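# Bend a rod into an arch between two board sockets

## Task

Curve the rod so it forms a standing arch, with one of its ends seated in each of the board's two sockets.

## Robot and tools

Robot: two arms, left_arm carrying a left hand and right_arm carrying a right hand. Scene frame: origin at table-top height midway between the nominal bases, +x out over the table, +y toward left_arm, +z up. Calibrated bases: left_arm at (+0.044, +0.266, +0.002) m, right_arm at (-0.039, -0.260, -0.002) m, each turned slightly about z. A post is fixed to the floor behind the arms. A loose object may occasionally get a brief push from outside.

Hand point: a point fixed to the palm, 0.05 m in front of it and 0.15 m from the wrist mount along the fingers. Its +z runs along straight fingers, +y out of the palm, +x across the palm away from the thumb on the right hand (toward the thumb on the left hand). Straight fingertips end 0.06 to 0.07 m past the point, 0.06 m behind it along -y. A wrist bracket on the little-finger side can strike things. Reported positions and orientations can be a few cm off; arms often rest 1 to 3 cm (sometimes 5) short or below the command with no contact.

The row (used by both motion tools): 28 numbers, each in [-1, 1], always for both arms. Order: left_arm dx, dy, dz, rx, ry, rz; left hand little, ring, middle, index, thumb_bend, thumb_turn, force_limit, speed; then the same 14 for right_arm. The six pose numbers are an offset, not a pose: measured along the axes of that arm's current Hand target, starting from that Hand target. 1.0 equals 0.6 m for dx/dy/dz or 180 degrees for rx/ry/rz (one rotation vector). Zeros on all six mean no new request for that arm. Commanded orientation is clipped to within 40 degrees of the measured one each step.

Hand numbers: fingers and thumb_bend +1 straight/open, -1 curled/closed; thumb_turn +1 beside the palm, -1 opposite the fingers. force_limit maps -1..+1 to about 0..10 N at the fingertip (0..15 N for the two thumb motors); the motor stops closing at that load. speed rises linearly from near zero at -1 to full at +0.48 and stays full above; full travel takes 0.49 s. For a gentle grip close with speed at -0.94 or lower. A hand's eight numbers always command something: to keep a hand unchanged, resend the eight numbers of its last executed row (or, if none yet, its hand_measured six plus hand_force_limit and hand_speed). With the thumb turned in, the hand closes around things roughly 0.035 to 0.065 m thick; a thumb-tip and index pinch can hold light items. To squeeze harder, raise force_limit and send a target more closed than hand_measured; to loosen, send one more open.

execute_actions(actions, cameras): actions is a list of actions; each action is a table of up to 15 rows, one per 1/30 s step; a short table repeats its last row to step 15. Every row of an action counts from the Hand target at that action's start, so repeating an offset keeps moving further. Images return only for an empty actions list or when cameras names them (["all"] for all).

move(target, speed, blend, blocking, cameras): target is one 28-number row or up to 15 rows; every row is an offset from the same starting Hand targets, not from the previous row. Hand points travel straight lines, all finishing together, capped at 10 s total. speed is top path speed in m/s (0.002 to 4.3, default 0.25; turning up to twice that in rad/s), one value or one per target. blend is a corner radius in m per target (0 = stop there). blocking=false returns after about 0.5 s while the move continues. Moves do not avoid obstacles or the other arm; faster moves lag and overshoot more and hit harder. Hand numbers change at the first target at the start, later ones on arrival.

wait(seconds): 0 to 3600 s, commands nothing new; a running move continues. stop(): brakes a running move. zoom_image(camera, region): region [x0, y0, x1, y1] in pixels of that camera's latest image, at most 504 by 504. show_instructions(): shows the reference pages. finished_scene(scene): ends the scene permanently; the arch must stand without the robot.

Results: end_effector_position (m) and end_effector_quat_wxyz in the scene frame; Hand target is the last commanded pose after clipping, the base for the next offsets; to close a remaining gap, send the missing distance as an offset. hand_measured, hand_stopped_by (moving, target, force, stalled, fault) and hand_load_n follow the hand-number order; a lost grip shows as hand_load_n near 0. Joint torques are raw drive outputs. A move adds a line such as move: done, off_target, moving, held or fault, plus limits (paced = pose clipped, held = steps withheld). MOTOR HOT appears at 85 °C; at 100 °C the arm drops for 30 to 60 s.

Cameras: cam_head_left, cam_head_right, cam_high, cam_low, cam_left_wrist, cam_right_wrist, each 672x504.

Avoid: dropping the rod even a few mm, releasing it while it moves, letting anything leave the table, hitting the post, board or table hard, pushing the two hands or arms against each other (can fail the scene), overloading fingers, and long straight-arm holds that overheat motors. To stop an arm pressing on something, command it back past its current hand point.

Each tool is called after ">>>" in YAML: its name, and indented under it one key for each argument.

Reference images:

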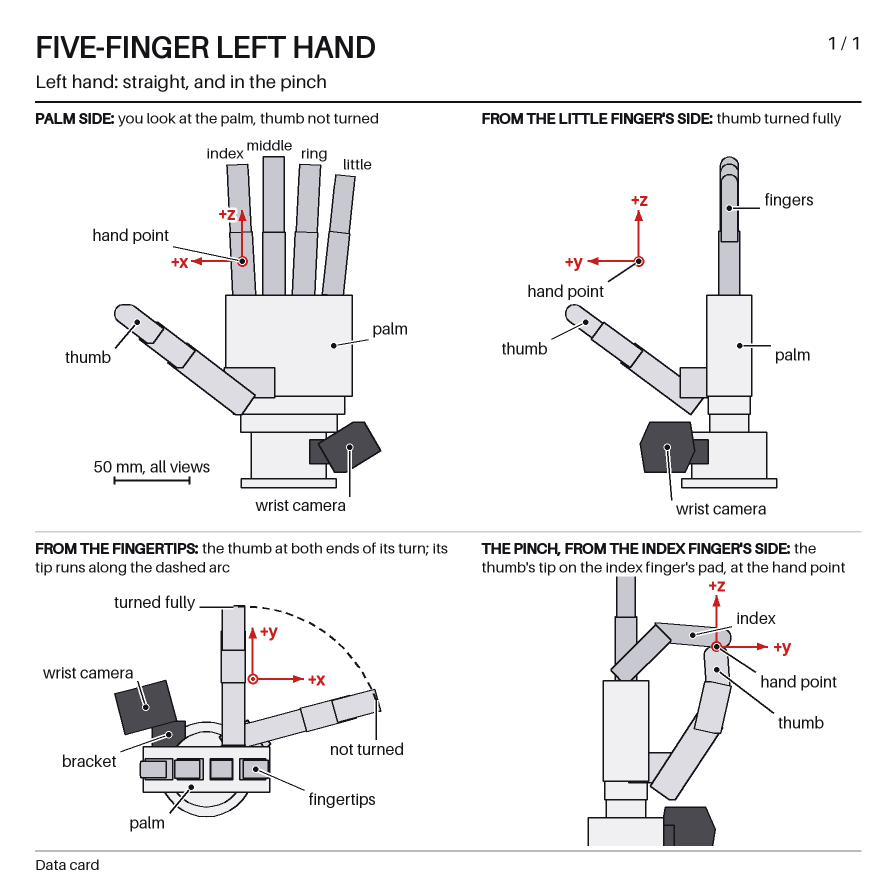

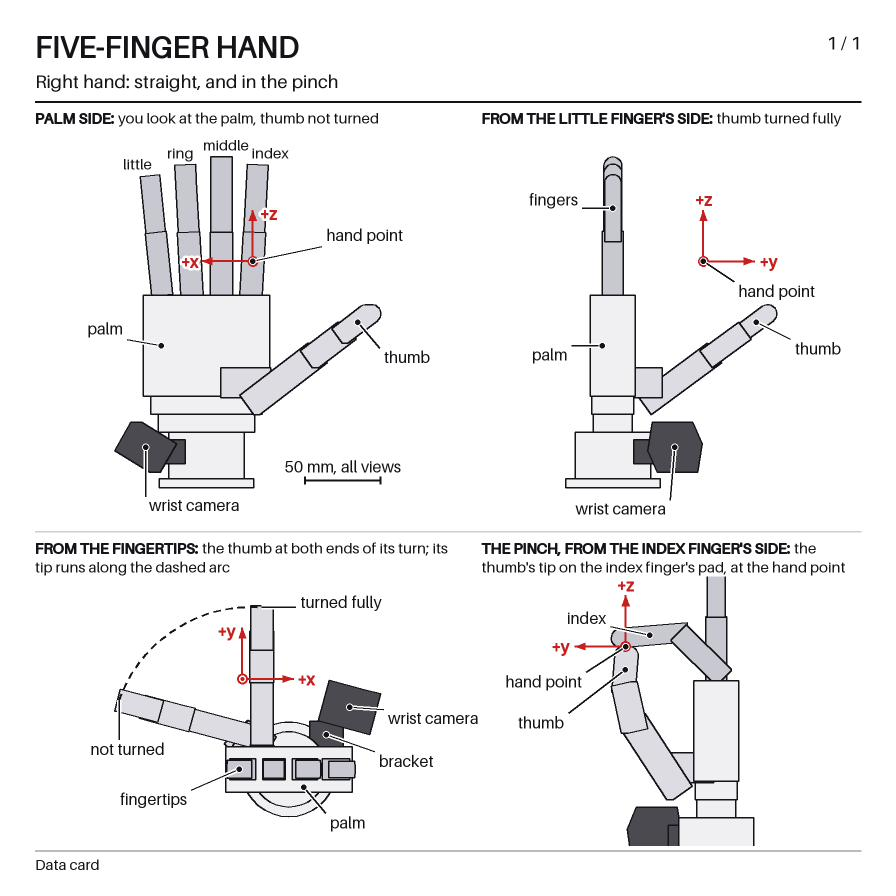

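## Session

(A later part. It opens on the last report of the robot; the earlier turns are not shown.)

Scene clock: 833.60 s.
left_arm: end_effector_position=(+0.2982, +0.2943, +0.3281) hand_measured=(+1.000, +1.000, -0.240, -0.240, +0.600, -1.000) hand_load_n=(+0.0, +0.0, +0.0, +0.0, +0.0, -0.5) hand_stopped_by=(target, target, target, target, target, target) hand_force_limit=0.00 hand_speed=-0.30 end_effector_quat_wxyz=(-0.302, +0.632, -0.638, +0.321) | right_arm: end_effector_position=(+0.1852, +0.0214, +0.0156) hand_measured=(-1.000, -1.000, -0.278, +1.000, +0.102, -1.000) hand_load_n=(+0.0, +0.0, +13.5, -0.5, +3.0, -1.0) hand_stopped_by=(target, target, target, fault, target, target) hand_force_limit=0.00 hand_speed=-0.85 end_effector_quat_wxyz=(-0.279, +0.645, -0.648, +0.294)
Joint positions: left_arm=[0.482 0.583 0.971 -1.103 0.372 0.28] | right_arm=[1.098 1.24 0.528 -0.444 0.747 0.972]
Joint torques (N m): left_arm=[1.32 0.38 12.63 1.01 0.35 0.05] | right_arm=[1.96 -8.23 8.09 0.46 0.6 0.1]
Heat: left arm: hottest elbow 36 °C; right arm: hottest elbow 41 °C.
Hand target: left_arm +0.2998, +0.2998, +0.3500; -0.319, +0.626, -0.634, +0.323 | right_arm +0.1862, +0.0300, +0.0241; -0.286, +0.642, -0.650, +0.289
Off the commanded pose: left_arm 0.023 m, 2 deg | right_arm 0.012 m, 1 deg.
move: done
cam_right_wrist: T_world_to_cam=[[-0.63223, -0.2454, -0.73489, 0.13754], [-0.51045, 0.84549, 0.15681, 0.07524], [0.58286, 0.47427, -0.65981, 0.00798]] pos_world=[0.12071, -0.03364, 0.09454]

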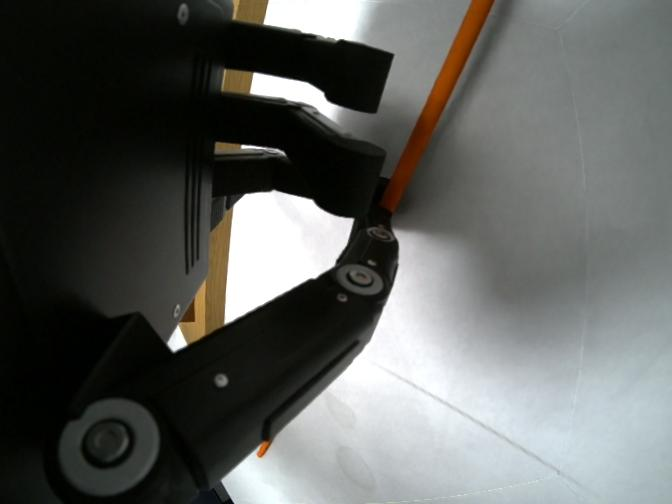

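>>> move:
  target:
    - [0,0,0,0,0,0, 1,1,-0.24,-0.24,0.6,-1, 0.0, -0.3, 0,0.0174,0.0157,0,0,0, -1,-1,-0.28,1,0.1,-1, 0.0, -0.5]
    - [0,0,0,0,0,0, 1,1,-0.24,-0.24,0.6,-1, 0.0, -0.3, 0,0.0174,0.0157,0,0,0, -1,-1,-0.28,1,0.64,-1, 0.0, -0.5]
  speed: 0.02
  cameras: ["cam_right_wrist"]

>>> zoom_image:
  camera: "cam_right_wrist"
  region: [320, 130, 540, 350]

Scene clock: 868.80 s.
left_arm: end_effector_position=(+0.2982, +0.2943, +0.3281) hand_measured=(+1.000, +1.000, -0.240, -0.240, +0.600, -1.000) hand_load_n=(+0.0, +0.0, +0.0, +0.0, -0.5, +0.0) hand_stopped_by=(target, target, target, target, target, target) hand_force_limit=0.00 hand_speed=-0.30 end_effector_quat_wxyz=(-0.302, +0.632, -0.638, +0.321) | right_arm: end_effector_position=(+0.1871, +0.0253, +0.0120) hand_measured=(-1.000, -1.000, -0.280, +1.000, +0.640, -1.000) hand_load_n=(+0.0, +0.0, +0.0, +0.0, -0.5, +0.0) hand_stopped_by=(target, target, target, fault, target, target) hand_force_limit=0.00 hand_speed=-0.50 end_effector_quat_wxyz=(-0.282, +0.643, -0.649, +0.293)
Joint positions: left_arm=[0.482 0.583 0.971 -1.103 0.372 0.28] | right_arm=[1.098 1.259 0.528 -0.417 0.747 0.972]
Joint torques (N m): left_arm=[1.9 0.44 12.79 1.09 0.38 0] | right_arm=[1.96 -6.89 6.63 1.55 0.59 0.1]
Heat: left arm: hottest elbow 37 °C; right arm: hottest elbow 40 °C.
Hand target: left_arm +0.2998, +0.2998, +0.3500; -0.319, +0.626, -0.634, +0.323 | right_arm +0.1861, +0.0299, +0.0100; -0.286, +0.643, -0.650, +0.289
Off the commanded pose: left_arm 0.023 m, 2 deg | right_arm 0.005 m, 1 deg.
move: done
cam_right_wrist: T_world_to_cam=[[-0.62949, -0.24009, -0.73899, 0.1365], [-0.51095, 0.84442, 0.1609, 0.07349], [0.58539, 0.47887, -0.65422, 0.00196]] pos_world=[0.12232, -0.03023, 0.09033]

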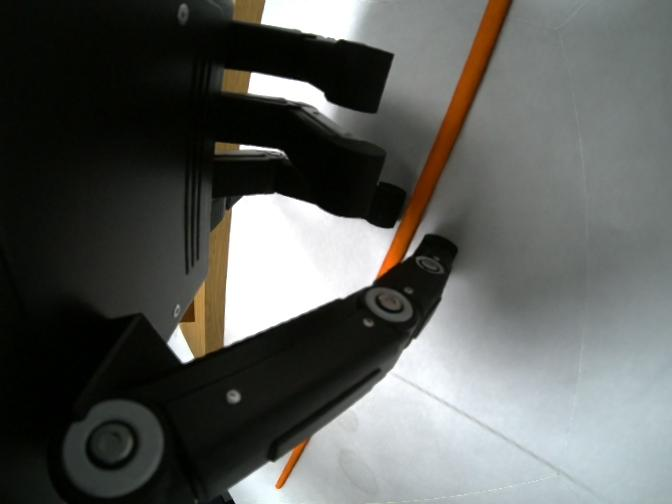

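Scaled by 2.291 from the camera's image (finer frame: 960x720).

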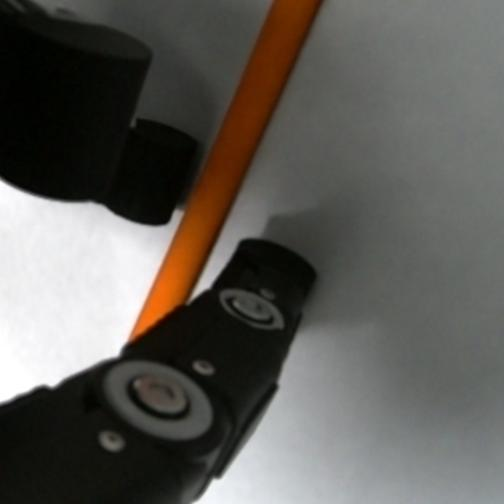

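>>> move:
  target:
    - [0,0,0,0,0,0, 1,1,-0.24,-0.24,0.6,-1, 0.0, -0.3, 0,-0.124,-0.112,0,0,0, -1,-1,-0.28,1,0.64,-1, 0.0, -0.5]
    - [0,0,0,0,0,0, -1,-1,-0.35,-0.35,0.76,-1, 0.0, -0.3, 0.4667,-0.2842,-0.1832,0.15,0,0, 1,1,1,1,0.9,-1, 0.0, -0.2]
  speed: [0.05,0.12]
  cameras: ["cam_right_wrist","cam_head_left","cam_high"]

>>> zoom_image:
  camera: "cam_head_left"
  region: [200, 300, 460, 400]

Scene clock: 885.33 s.
left_arm: end_effector_position=(+0.2982, +0.2943, +0.3281) hand_measured=(-1.000, -1.000, -0.350, -0.350, +0.760, -1.000) hand_load_n=(+0.0, +0.0, +0.0, +0.0, +0.0, +0.5) hand_stopped_by=(target, target, target, target, target, target) hand_force_limit=0.00 hand_speed=-0.30 end_effector_quat_wxyz=(-0.302, +0.632, -0.638, +0.321) | right_arm: end_effector_position=(+0.2123, -0.2463, +0.2114) hand_measured=(+1.000, +1.000, +1.000, +1.000, +0.900, -1.000) hand_load_n=(+0.0, -0.5, +0.0, +0.0, +0.0, +0.0) hand_stopped_by=(target, target, target, fault, target, target) hand_force_limit=0.00 hand_speed=-0.20 end_effector_quat_wxyz=(-0.430, +0.558, -0.568, +0.425)
Joint positions: left_arm=[0.482 0.583 0.971 -1.103 0.372 0.28] | right_arm=[-0.246 0.066 0.386 -0.597 -0.204 -0.043]
Joint torques (N m): left_arm=[1.2 -0.03 12.75 0.92 0.38 0.05] | right_arm=[0.56 3.37 8.66 2.89 -0.07 -0.09]
Heat: left arm: hottest elbow 37 °C; right arm: hottest elbow 40 °C.
Hand target: left_arm +0.2998, +0.2998, +0.3500; -0.319, +0.626, -0.634, +0.323 | right_arm +0.2157, -0.2503, +0.2102; -0.428, +0.558, -0.564, +0.432
Off the commanded pose: left_arm 0.023 m, 2 deg | right_arm 0.005 m, 1 deg.
move: done; target 2's new numbers were sent with left_arm's hand 0.023 m and 2 deg from that target
cam_right_wrist: T_world_to_cam=[[-0.23126, -0.2264, -0.94618, 0.19705], [-0.53841, 0.83982, -0.06936, 0.33716], [0.81033, 0.49339, -0.31611, 0.132]] pos_world=[0.12014, -0.30367, 0.25156]
Images, in order (width x height): cam_head_left 672x504, cam_high 672x504, cam_right_wrist 672x504.

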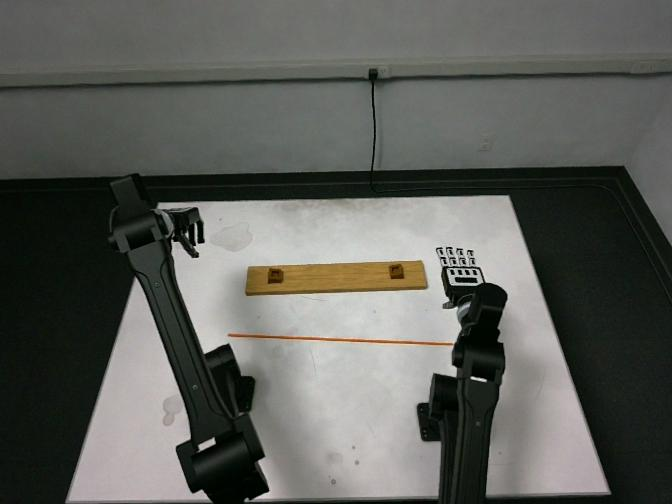

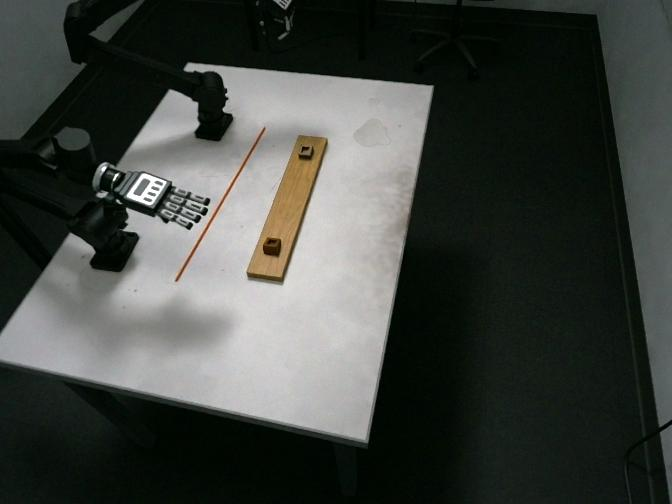

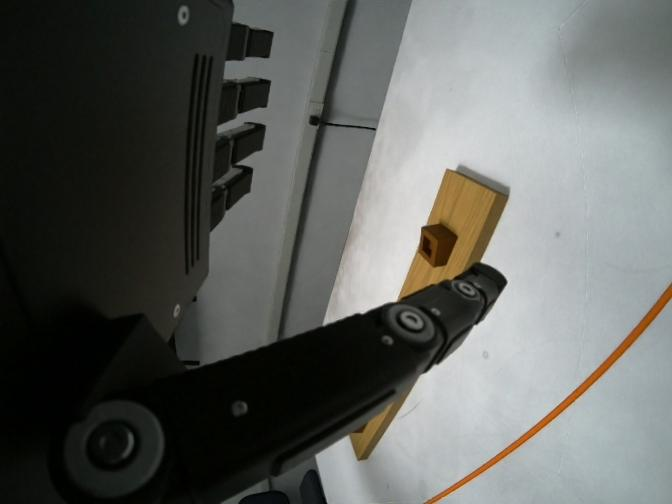

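Scaled by 1.938.

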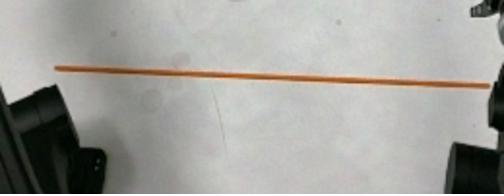

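>>> move:
  target:
    - [0.535,0.2497,0.025,-0.1056,0.034,0.041, -1,-1,-0.35,-0.35,0.76,-1, 0.0, -0.3, 0,0,0,0,0,0, 1,1,1,1,0.9,-1, 0.0, -0.2]
    - [0.535,0.4327,0.1415,-0.1056,0.034,0.041, -1,-1,-0.35,-0.35,0.76,-1, 0.0, -0.3, 0,0,0,0,0,0, 1,1,1,1,0.9,-1, 0.0, -0.2]
  speed: [0.12,0.07]
  cameras: ["cam_left_wrist","cam_head_left"]

Scene clock: 904.83 s.
left_arm: end_effector_position=(+0.2134, -0.0123, +0.0894) hand_measured=(-1.000, -1.000, -0.350, -0.350, +0.760, -1.000) hand_load_n=(+0.0, +0.0, +0.0, +0.5, +0.0, +0.0) hand_stopped_by=(target, target, target, target, target, target) hand_force_limit=0.00 hand_speed=-0.30 end_effector_quat_wxyz=(+0.200, -0.612, +0.734, -0.216) | right_arm: end_effector_position=(+0.2123, -0.2463, +0.2114) hand_measured=(+1.000, +1.000, +1.000, +1.000, +0.900, -1.000) hand_load_n=(+0.0, +0.0, +0.0, +0.0, +0.0, +0.0) hand_stopped_by=(target, target, target, fault, target, target) hand_force_limit=0.00 hand_speed=-0.20 end_effector_quat_wxyz=(-0.430, +0.558, -0.568, +0.425)
Joint positions: left_arm=[-1.086 1.039 0.664 -0.842 -0.492 -0.855] | right_arm=[-0.246 0.066 0.386 -0.597 -0.204 -0.043]
Joint torques (N m): left_arm=[-0.97 -4.72 7.95 1.29 -0.49 -0.18] | right_arm=[0.56 3.37 8.68 2.89 -0.07 -0.09]
Heat: left arm: hottest elbow 38 °C; right arm: hottest elbow 41 °C.
Hand target: left_arm +0.2119, -0.0200, +0.0902; +0.197, -0.610, +0.733, -0.226 | right_arm +0.2157, -0.2503, +0.2102; -0.428, +0.558, -0.564, +0.432
Off the commanded pose: left_arm 0.008 m, 1 deg | right_arm 0.005 m, 1 deg.
move: done
cam_left_wrist: T_world_to_cam=[[0.73196, -0.44865, 0.51278, -0.20262], [-0.62856, -0.7351, 0.25406, 0.1011], [0.26296, -0.50828, -0.82007, 0.12495]] pos_world=[0.179, 0.04692, 0.18068]
Images, in order (width x height): cam_head_left 672x504, cam_left_wrist 672x504.

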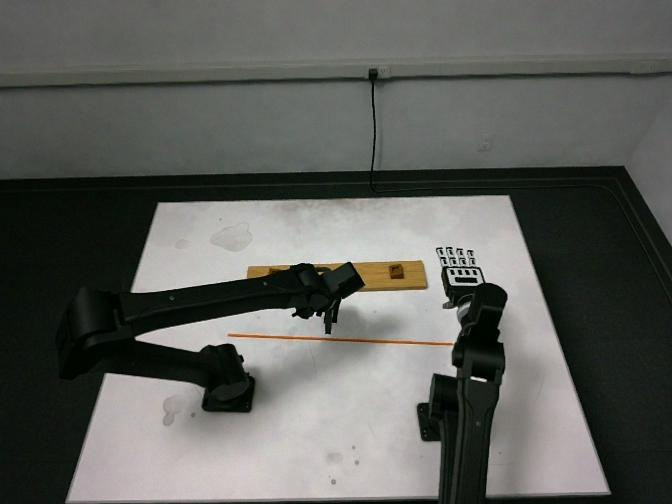

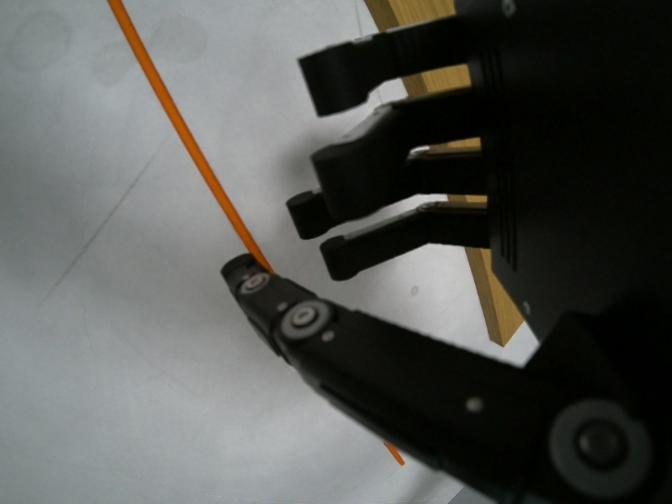

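>>> move:
  target:
    - [0.0133,0.0573,0.0815,0,0.0079,-0.0054, -1,-1,-0.35,-0.35,0.76,-1, 0.0, -0.3, 0,0,0,0,0,0, 1,1,1,1,0.9,-1, 0.0, -0.2]
  speed: 0.05
  cameras: ["cam_left_wrist"]

>>> zoom_image:
  camera: "cam_left_wrist"
  region: [180, 130, 400, 350]

Scene clock: 919.87 s.
left_arm: end_effector_position=(+0.2134, -0.0196, +0.0304) hand_measured=(-1.000, -1.000, -0.350, -0.350, +0.760, -1.000) hand_load_n=(+0.0, +0.5, +0.0, +0.0, +0.0, +0.0) hand_stopped_by=(target, target, target, target, target, target) hand_force_limit=0.00 hand_speed=-0.30 end_effector_quat_wxyz=(+0.192, -0.615, +0.730, -0.227) | right_arm: end_effector_position=(+0.2123, -0.2463, +0.2114) hand_measured=(+1.000, +1.000, +1.000, +1.000, +0.900, -1.000) hand_load_n=(+0.0, +0.0, +0.0, +0.0, +0.0, +0.0) hand_stopped_by=(target, target, target, fault, target, target) hand_force_limit=0.00 hand_speed=-0.20 end_effector_quat_wxyz=(-0.430, +0.558, -0.568, +0.425)
Joint positions: left_arm=[-1.089 1.142 0.553 -0.606 -0.483 -0.865] | right_arm=[-0.246 0.066 0.386 -0.597 -0.204 -0.043]
Joint torques (N m): left_arm=[-0.85 -5.25 7.19 1.4 -0.21 -0.18] | right_arm=[0.56 3.37 8.68 2.89 -0.07 -0.09]
Heat: left arm: hottest elbow 38 °C; right arm: hottest elbow 42 °C.
Hand target: left_arm +0.2103, -0.0271, +0.0304; +0.186, -0.613, +0.731, -0.235 | right_arm +0.2157, -0.2503, +0.2102; -0.428, +0.558, -0.564, +0.432
Off the commanded pose: left_arm 0.008 m, 1 deg | right_arm 0.005 m, 1 deg.
move: done
cam_left_wrist: T_world_to_cam=[[0.73243, -0.43247, 0.52584, -0.17578], [-0.62741, -0.72865, 0.27464, 0.10996], [0.26438, -0.53107, -0.80503, 0.07165]] pos_world=[0.1788, 0.04215, 0.11991]

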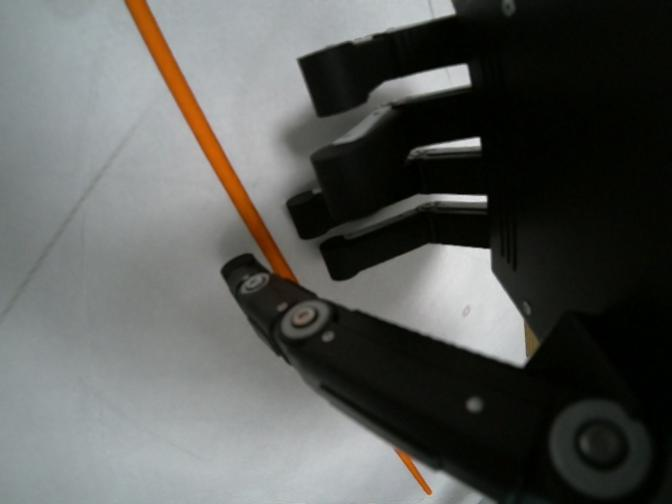

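Scaled by 2.291 from the camera's image (finer frame: 960x720).

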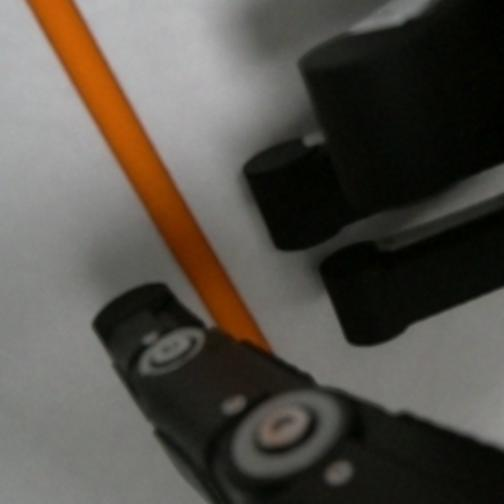

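>>> move:
  target:
    - [0,0.0096,0.0136,0,0,0, -1,-1,-0.35,-0.35,0.76,-1, 0.0, -0.3, 0,0,0,0,0,0, 1,1,1,1,0.9,-1, 0.0, -0.2]
  speed: 0.03
  cameras: ["cam_left_wrist"]

>>> zoom_image:
  camera: "cam_left_wrist"
  region: [180, 130, 400, 350]

Scene clock: 923.10 s.
left_arm: end_effector_position=(+0.2135, -0.0201, +0.0208) hand_measured=(-1.000, -1.000, -0.350, -0.350, +0.760, -1.000) hand_load_n=(+0.0, +0.0, +0.0, +0.0, +0.0, +0.0) hand_stopped_by=(target, target, target, target, target, target) hand_force_limit=0.00 hand_speed=-0.30 end_effector_quat_wxyz=(+0.191, -0.615, +0.730, -0.227) | right_arm: end_effector_position=(+0.2123, -0.2463, +0.2114) hand_measured=(+1.000, +1.000, +1.000, +1.000, +0.900, -1.000) hand_load_n=(+0.0, +0.0, +0.0, +0.0, +0.0, +0.0) hand_stopped_by=(target, target, target, fault, target, target) hand_force_limit=0.00 hand_speed=-0.20 end_effector_quat_wxyz=(-0.430, +0.558, -0.568, +0.425)
Joint positions: left_arm=[-1.089 1.164 0.538 -0.568 -0.483 -0.866] | right_arm=[-0.246 0.066 0.386 -0.597 -0.204 -0.043]
Joint torques (N m): left_arm=[-1.32 -5.54 6.78 1.44 -0.21 -0.19] | right_arm=[0.5 3.37 8.66 2.88 -0.07 -0.09]
Heat: left arm: hottest elbow 38 °C; right arm: hottest elbow 42 °C.
Hand target: left_arm +0.2102, -0.0272, +0.0203; +0.186, -0.613, +0.731, -0.235 | right_arm +0.2157, -0.2503, +0.2102; -0.428, +0.558, -0.564, +0.432
Off the commanded pose: left_arm 0.008 m, 1 deg | right_arm 0.005 m, 1 deg.
move: done
cam_left_wrist: T_world_to_cam=[[0.73239, -0.43171, 0.52653, -0.17103], [-0.62733, -0.72845, 0.27535, 0.1123], [0.26468, -0.53197, -0.80433, 0.06351]] pos_world=[0.1789, 0.04175, 0.11021]

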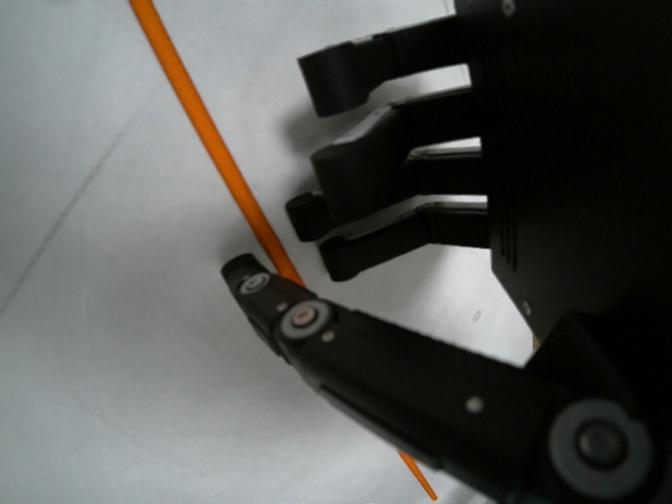

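Scaled by 2.291 from the camera's image (finer frame: 960x720).

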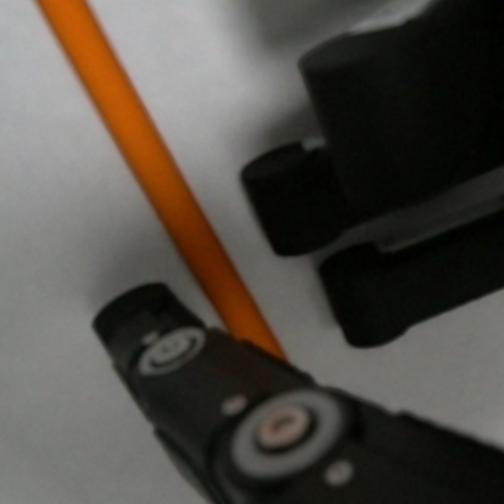

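>>> move:
  target:
    - [0,0.0038,0.0054,0,0,0, -1,-1,-0.35,-0.35,0.76,-1, 0.0, -0.3, 0,0,0,0,0,0, 1,1,1,1,0.9,-1, 0.0, -0.2]
    - [0,0.0038,0.0054,0,0,0, -1,-1,-0.35,-0.35,0.2,-1, 0.0, -0.85, 0,0,0,0,0,0, 1,1,1,1,0.9,-1, 0.0, -0.2]
  speed: 0.03
  cameras: ["cam_left_wrist"]

>>> zoom_image:
  camera: "cam_left_wrist"
  region: [180, 130, 400, 350]

Scene clock: 930.33 s.
left_arm: end_effector_position=(+0.2123, -0.0241, +0.0200) hand_measured=(-1.000, -1.000, -0.350, -0.350, +0.456, -1.000) hand_load_n=(+0.0, +0.0, +0.0, +0.0, +7.0, -0.5) hand_stopped_by=(target, target, target, target, force, target) hand_force_limit=0.00 hand_speed=-0.85 end_effector_quat_wxyz=(+0.188, -0.614, +0.731, -0.232) | right_arm: end_effector_position=(+0.2123, -0.2463, +0.2114) hand_measured=(+1.000, +1.000, +1.000, +1.000, +0.900, -1.000) hand_load_n=(+0.0, +0.0, +0.0, +0.0, +0.0, +0.0) hand_stopped_by=(target, target, target, fault, target, target) hand_force_limit=0.00 hand_speed=-0.20 end_effector_quat_wxyz=(-0.430, +0.558, -0.568, +0.425)
Joint positions: left_arm=[-1.095 1.169 0.536 -0.553 -0.479 -0.868] | right_arm=[-0.246 0.066 0.386 -0.597 -0.204 -0.043]
Joint torques (N m): left_arm=[-0.26 -5.3 6.45 1.57 -0.4 -0.16] | right_arm=[0.56 3.37 8.66 2.91 -0.07 -0.09]
Heat: left arm: hottest elbow 37 °C; right arm: hottest elbow 42 °C.
Hand target: left_arm +0.2102, -0.0274, +0.0164; +0.186, -0.613, +0.731, -0.235 | right_arm +0.2157, -0.2503, +0.2102; -0.428, +0.558, -0.564, +0.432
Off the commanded pose: left_arm 0.005 m, 0 deg | right_arm 0.005 m, 1 deg.
move: done
cam_left_wrist: T_world_to_cam=[[0.72985, -0.43007, 0.53137, -0.17094], [-0.63152, -0.72178, 0.28324, 0.10971], [0.26172, -0.54229, -0.79839, 0.06133]] pos_world=[0.17799, 0.03893, 0.10873]

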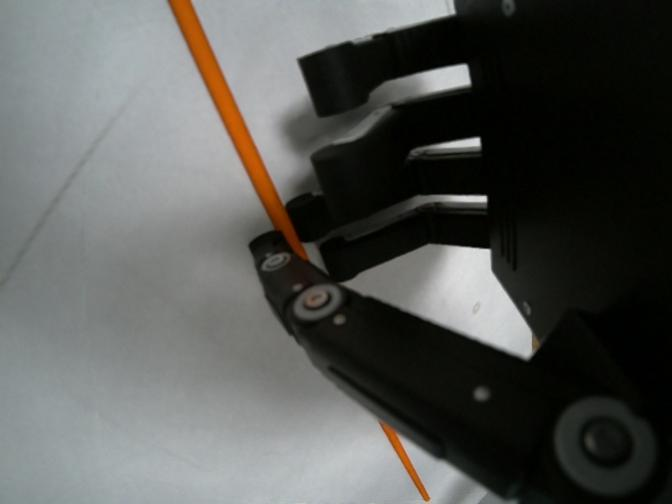

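Scaled by 2.291 from the camera's image (finer frame: 960x720).

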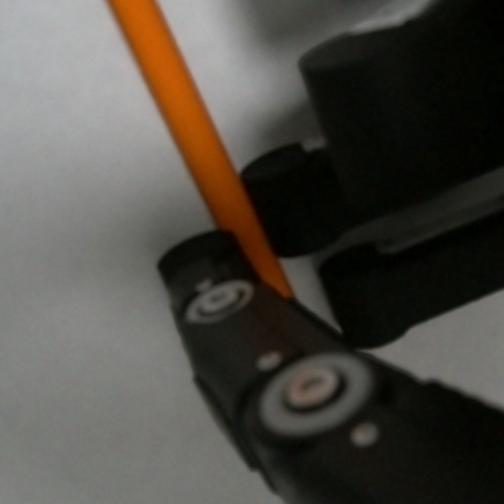

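>>> move:
  target:
    - [0,-0.019,-0.027,0,0,0, -1,-1,-0.35,-0.35,0.2,-1, 0.0, -0.85, 0,0,0,0,0,0, 1,1,1,1,0.9,-1, 0.0, -0.2]
  speed: 0.02
  cameras: []

>>> move:
  target:
    - [0,0,0,0,0,0, -1,-1,-0.35,-0.35,0.1,-1, 0.1, -0.85, 0,0,0,0,0,0, 1,1,1,1,0.9,-1, 0.0, -0.2]
  speed: 0.02
  cameras: ["cam_left_wrist"]

>>> zoom_image:
  camera: "cam_left_wrist"
  region: [180, 130, 400, 350]

Scene clock: 936.77 s.
left_arm: end_effector_position=(+0.2083, -0.0155, +0.0227) hand_measured=(-1.000, -1.000, -0.350, -0.350, +0.456, -1.000) hand_load_n=(+0.0, +0.0, +2.0, +0.0, +3.0, -0.5) hand_stopped_by=(target, target, target, target, force, target) hand_force_limit=0.00 hand_speed=-0.85 end_effector_quat_wxyz=(+0.190, -0.614, +0.734, -0.221) | right_arm: end_effector_position=(+0.2123, -0.2463, +0.2114) hand_measured=(+1.000, +1.000, +1.000, +1.000, +0.900, -1.000) hand_load_n=(+0.0, +0.0, -0.5, +0.0, +0.0, +0.0) hand_stopped_by=(target, target, target, fault, target, target) hand_force_limit=0.00 hand_speed=-0.20 end_effector_quat_wxyz=(-0.430, +0.558, -0.568, +0.425)
Joint positions: left_arm=[-1.095 1.148 0.536 -0.598 -0.479 -0.87] | right_arm=[-0.246 0.066 0.386 -0.597 -0.204 -0.043]
Joint torques (N m): left_arm=[-0.5 -6.95 9.02 0.31 -0.38 -0.11] | right_arm=[0.56 3.37 8.66 2.89 -0.07 -0.09]
Heat: left arm: hottest elbow 37 °C; right arm: hottest elbow 42 °C.
Hand target: left_arm +0.2103, -0.0270, +0.0362; +0.186, -0.613, +0.731, -0.235 | right_arm +0.2157, -0.2503, +0.2102; -0.428, +0.558, -0.564, +0.432
Off the commanded pose: left_arm 0.018 m, 2 deg | right_arm 0.005 m, 1 deg.
move: off_target (left_arm)

Scene clock: 937.30 s.
left_arm: end_effector_position=(+0.2084, -0.0157, +0.0235) hand_measured=(-1.000, -1.000, -0.350, -0.350, +0.404, -1.000) hand_load_n=(+0.0, +0.0, +5.0, +0.0, +8.0, -0.5) hand_stopped_by=(target, target, target, target, force, target) hand_force_limit=0.10 hand_speed=-0.85 end_effector_quat_wxyz=(+0.190, -0.614, +0.733, -0.222) | right_arm: end_effector_position=(+0.2123, -0.2463, +0.2114) hand_measured=(+1.000, +1.000, +1.000, +1.000, +0.900, -1.000) hand_load_n=(+0.0, -0.5, +0.0, +0.0, +0.0, +0.0) hand_stopped_by=(target, target, target, fault, target, target) hand_force_limit=0.00 hand_speed=-0.20 end_effector_quat_wxyz=(-0.430, +0.558, -0.568, +0.425)
Joint positions: left_arm=[-1.095 1.145 0.536 -0.599 -0.479 -0.87] | right_arm=[-0.246 0.066 0.386 -0.597 -0.204 -0.043]
Joint torques (N m): left_arm=[-0.79 -7 9.02 0.32 -0.39 -0.11] | right_arm=[0.56 3.43 8.68 2.89 -0.07 -0.09]
Heat: left arm: hottest elbow 37 °C; right arm: hottest elbow 42 °C.
Hand target: left_arm +0.2103, -0.0271, +0.0363; +0.186, -0.613, +0.731, -0.235 | right_arm +0.2157, -0.2503, +0.2102; -0.428, +0.558, -0.564, +0.432
Off the commanded pose: left_arm 0.017 m, 2 deg | right_arm 0.005 m, 1 deg.
move: done
cam_left_wrist: T_world_to_cam=[[0.73547, -0.43866, 0.51639, -0.16734], [-0.62773, -0.728, 0.27563, 0.11161], [0.25503, -0.52687, -0.81078, 0.0716]] pos_world=[0.17488, 0.04557, 0.1137]

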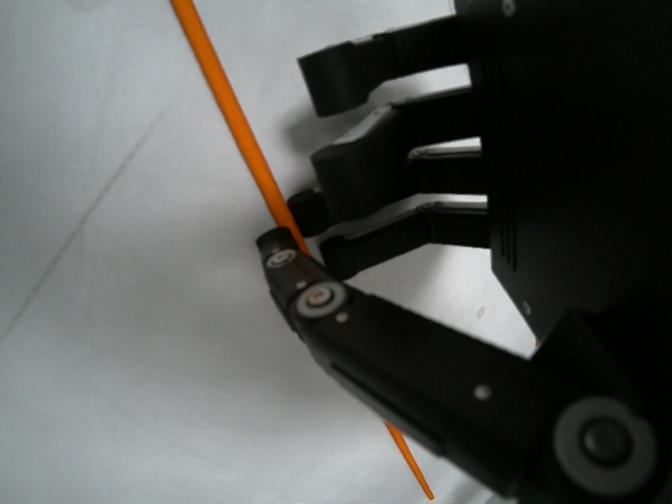

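Scaled by 2.291 from the camera's image (finer frame: 960x720).

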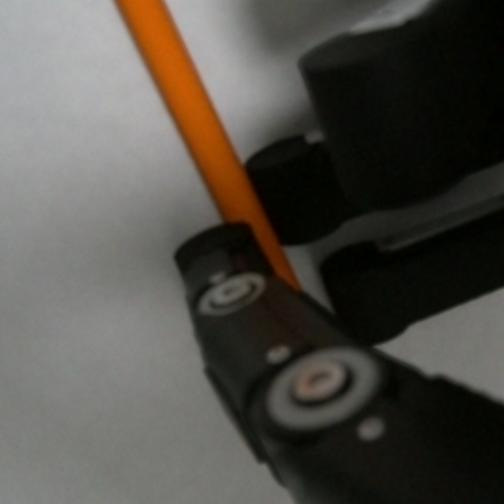

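>>> move:
  target:
    - [-0.0033,-0.1223,-0.118,0,0,0, -1,-1,-0.35,-0.35,0.1,-1, 0.1, -0.85, 0,0,0,0,0,0, 1,1,1,1,0.9,-1, 0.0, -0.2]
    - [-0.0295,-0.3857,-0.2093,0.0006,-0.0206,-0.0296, -1,-1,-0.35,-0.35,0.1,-1, 0.1, -0.85, 0,0,0,0,0,0, 1,1,1,1,0.9,-1, 0.0, -0.2]
  speed: [0.04,0.08]
  blend: 0.02
  cameras: ["cam_left_wrist","cam_head_left","cam_head_right","cam_high","cam_right_wrist"]

>>> zoom_image:
  camera: "cam_head_left"
  region: [200, 190, 500, 350]

>>> zoom_image:
  camera: "cam_high"
  region: [200, 60, 350, 290]

Scene clock: 950.67 s.
left_arm: end_effector_position=(+0.3192, -0.0225, +0.2496) hand_measured=(-1.000, -1.000, -0.350, -0.350, +0.404, -1.000) hand_load_n=(+0.5, +0.0, +6.0, +0.0, +7.5, +0.0) hand_stopped_by=(target, target, target, target, force, target) hand_force_limit=0.10 hand_speed=-0.85 end_effector_quat_wxyz=(-0.199, +0.652, -0.701, +0.210) | right_arm: end_effector_position=(+0.2123, -0.2463, +0.2114) hand_measured=(+1.000, +1.000, +1.000, +1.000, +0.900, -1.000) hand_load_n=(+0.0, +0.0, +0.0, +0.0, +0.0, +0.0) hand_stopped_by=(target, target, target, fault, target, target) hand_force_limit=0.00 hand_speed=-0.20 end_effector_quat_wxyz=(-0.430, +0.558, -0.568, +0.425)
Joint positions: left_arm=[-0.815 1.135 1.153 -1.153 -0.405 -0.693] | right_arm=[-0.246 0.066 0.386 -0.597 -0.204 -0.043]
Joint torques (N m): left_arm=[1.32 -7.53 12.9 0.39 -0.16 0.06] | right_arm=[0.5 3.37 8.68 2.89 -0.07 -0.09]
Heat: left arm: hottest elbow 37 °C; right arm: hottest elbow 42 °C.
Hand target: left_arm +0.3303, -0.0268, +0.2712; -0.199, +0.654, -0.695, +0.224 | right_arm +0.2157, -0.2503, +0.2102; -0.428, +0.558, -0.564, +0.432
Off the commanded pose: left_arm 0.025 m, 2 deg | right_arm 0.005 m, 1 deg.
move: off_target (left_arm)
cam_left_wrist: T_world_to_cam=[[0.78068, -0.35906, 0.51149, -0.37997], [-0.54658, -0.78911, 0.28028, 0.08548], [0.30299, -0.49838, -0.81229, 0.2088]] pos_world=[0.28009, 0.03508, 0.34]
cam_right_wrist: T_world_to_cam=[[-0.23126, -0.2264, -0.94618, 0.19705], [-0.53841, 0.83982, -0.06936, 0.33716], [0.81033, 0.49339, -0.31611, 0.132]] pos_world=[0.12014, -0.30367, 0.25156]
Images, in order (width x height): cam_head_left 672x504, cam_head_right 672x504, cam_high 672x504, cam_left_wrist 672x504, cam_right_wrist 672x504.

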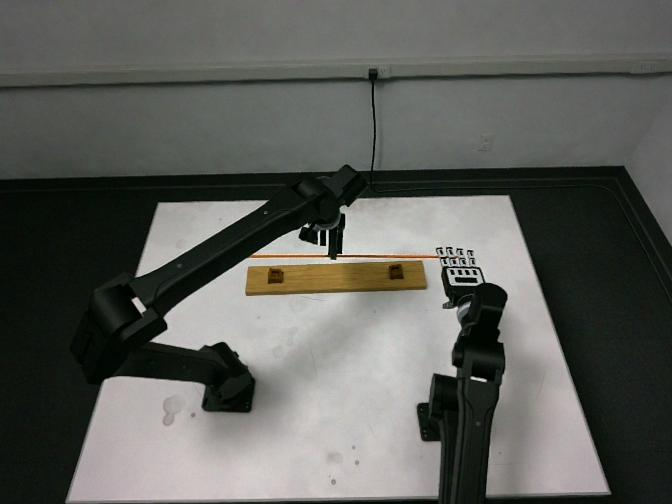

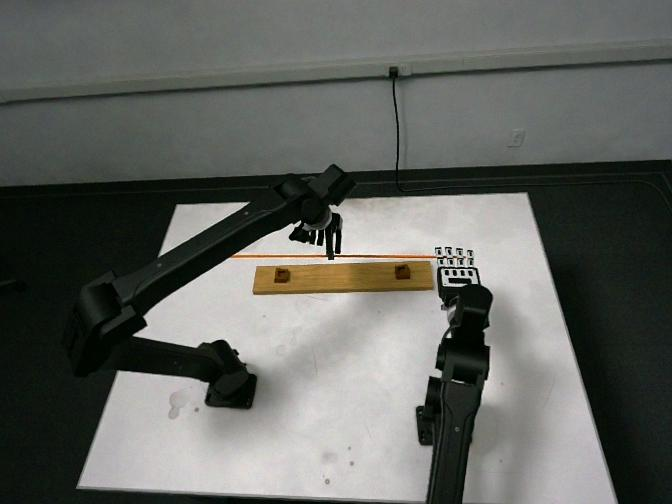

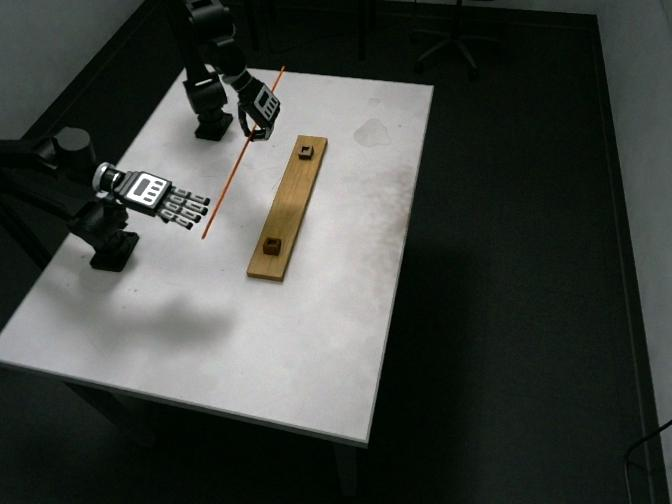

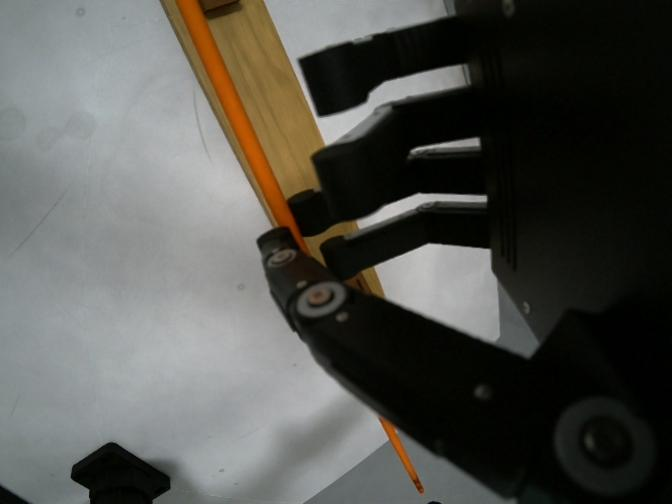

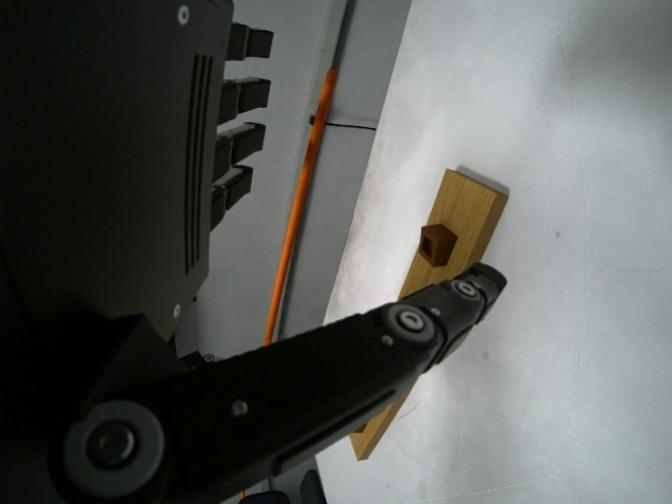

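Scaled by 1.680.

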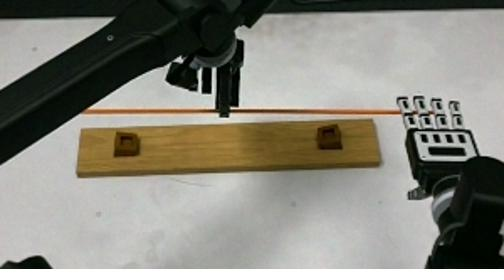

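Scaled by 2.191.

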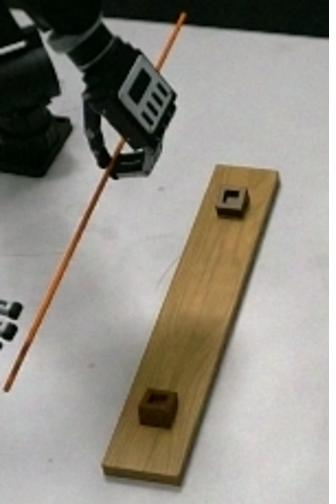

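>>> move:
  target:
    - [0,0,0,0,0,0, -1,-1,-0.35,-0.35,0.1,-1, 0.1, -0.85, -0.1618,0.0195,0.0042,0,-0.0039,0.0138, 1,1,1,1,1,-1, 0.0, -0.2]
  speed: 0.05
  cameras: ["cam_left_wrist","cam_head_left","cam_high","cam_right_wrist"]

>>> zoom_image:
  camera: "cam_right_wrist"
  region: [160, 0, 560, 400]

Scene clock: 986.87 s.
left_arm: end_effector_position=(+0.3192, -0.0225, +0.2496) hand_measured=(-1.000, -1.000, -0.350, -0.350, +0.404, -1.000) hand_load_n=(+0.0, +0.0, +6.0, +0.0, +7.5, -0.5) hand_stopped_by=(target, target, target, target, force, target) hand_force_limit=0.10 hand_speed=-0.85 end_effector_quat_wxyz=(-0.199, +0.652, -0.701, +0.210) | right_arm: end_effector_position=(+0.2145, -0.1580, +0.1979) hand_measured=(+1.000, +1.000, +1.000, +1.000, +1.000, -1.000) hand_load_n=(+0.0, -0.5, +0.0, +0.0, +0.0, +0.0) hand_stopped_by=(target, target, target, fault, target, target) hand_force_limit=0.00 hand_speed=-0.20 end_effector_quat_wxyz=(-0.432, +0.553, -0.572, +0.424)
Joint positions: left_arm=[-0.815 1.135 1.153 -1.153 -0.405 -0.693] | right_arm=[0.681 0.189 0.364 -0.528 0.688 0.257]
Joint torques (N m): left_arm=[1.03 -7.36 12.97 0.44 -0.14 0.02] | right_arm=[2.32 2.61 8.91 2.65 0.46 0.14]
Heat: left arm: hottest elbow 41 °C; right arm: hottest elbow 42 °C.
Hand target: left_arm +0.3303, -0.0268, +0.2712; -0.199, +0.654, -0.695, +0.224 | right_arm +0.2161, -0.1533, +0.1984; -0.441, +0.548, -0.574, +0.420
Off the commanded pose: left_arm 0.025 m, 2 deg | right_arm 0.005 m, 1 deg.
move: done
cam_left_wrist: T_world_to_cam=[[0.78062, -0.35937, 0.51136, -0.3799], [-0.54677, -0.78902, 0.28016, 0.08557], [0.30279, -0.49829, -0.81242, 0.2089]] pos_world=[0.28009, 0.03508, 0.34]
cam_right_wrist: T_world_to_cam=[[-0.23229, -0.21351, -0.94892, 0.2076], [-0.53211, 0.84456, -0.05977, 0.26064], [0.81419, 0.49105, -0.30979, 0.07994]] pos_world=[0.12183, -0.21506, 0.23734]
Images, in order (width x height): cam_head_left 672x504, cam_high 672x504, cam_left_wrist 672x504, cam_right_wrist 672x504.

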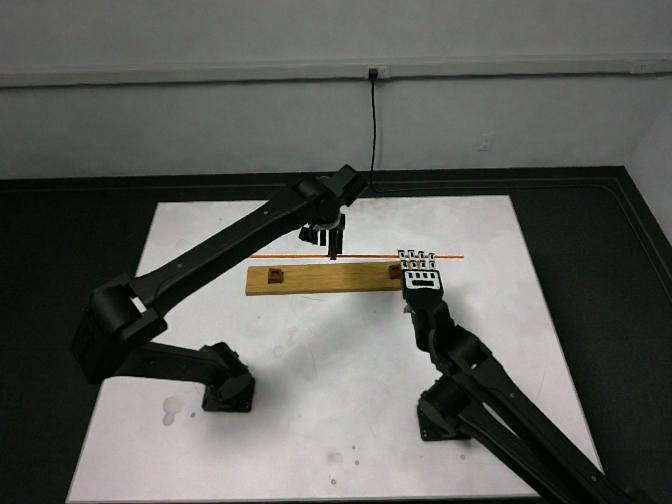

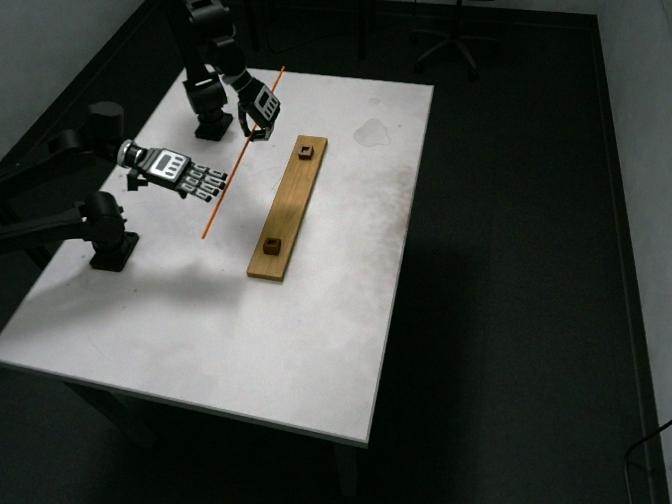

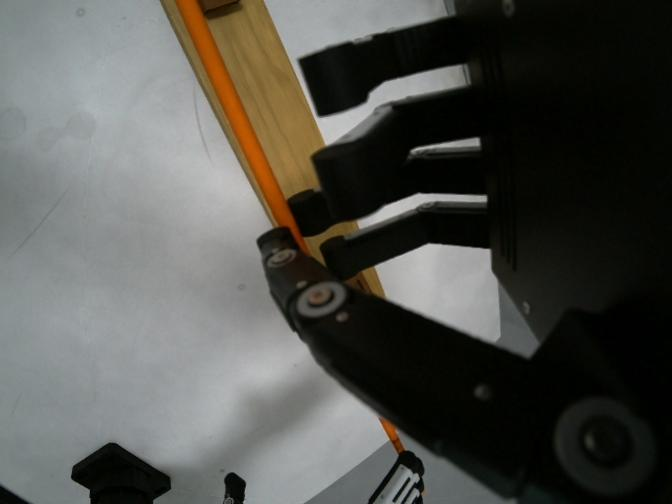

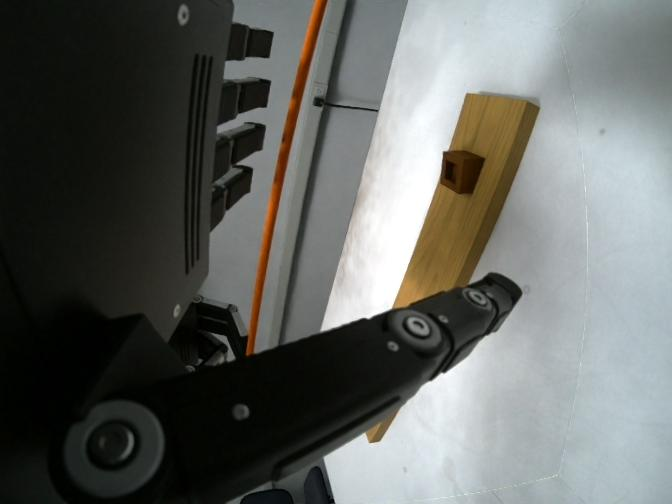

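Scaled by 1.260 from the camera's image (finer frame: 960x720).

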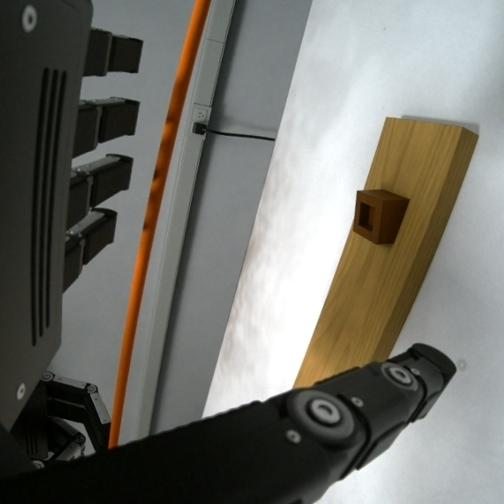

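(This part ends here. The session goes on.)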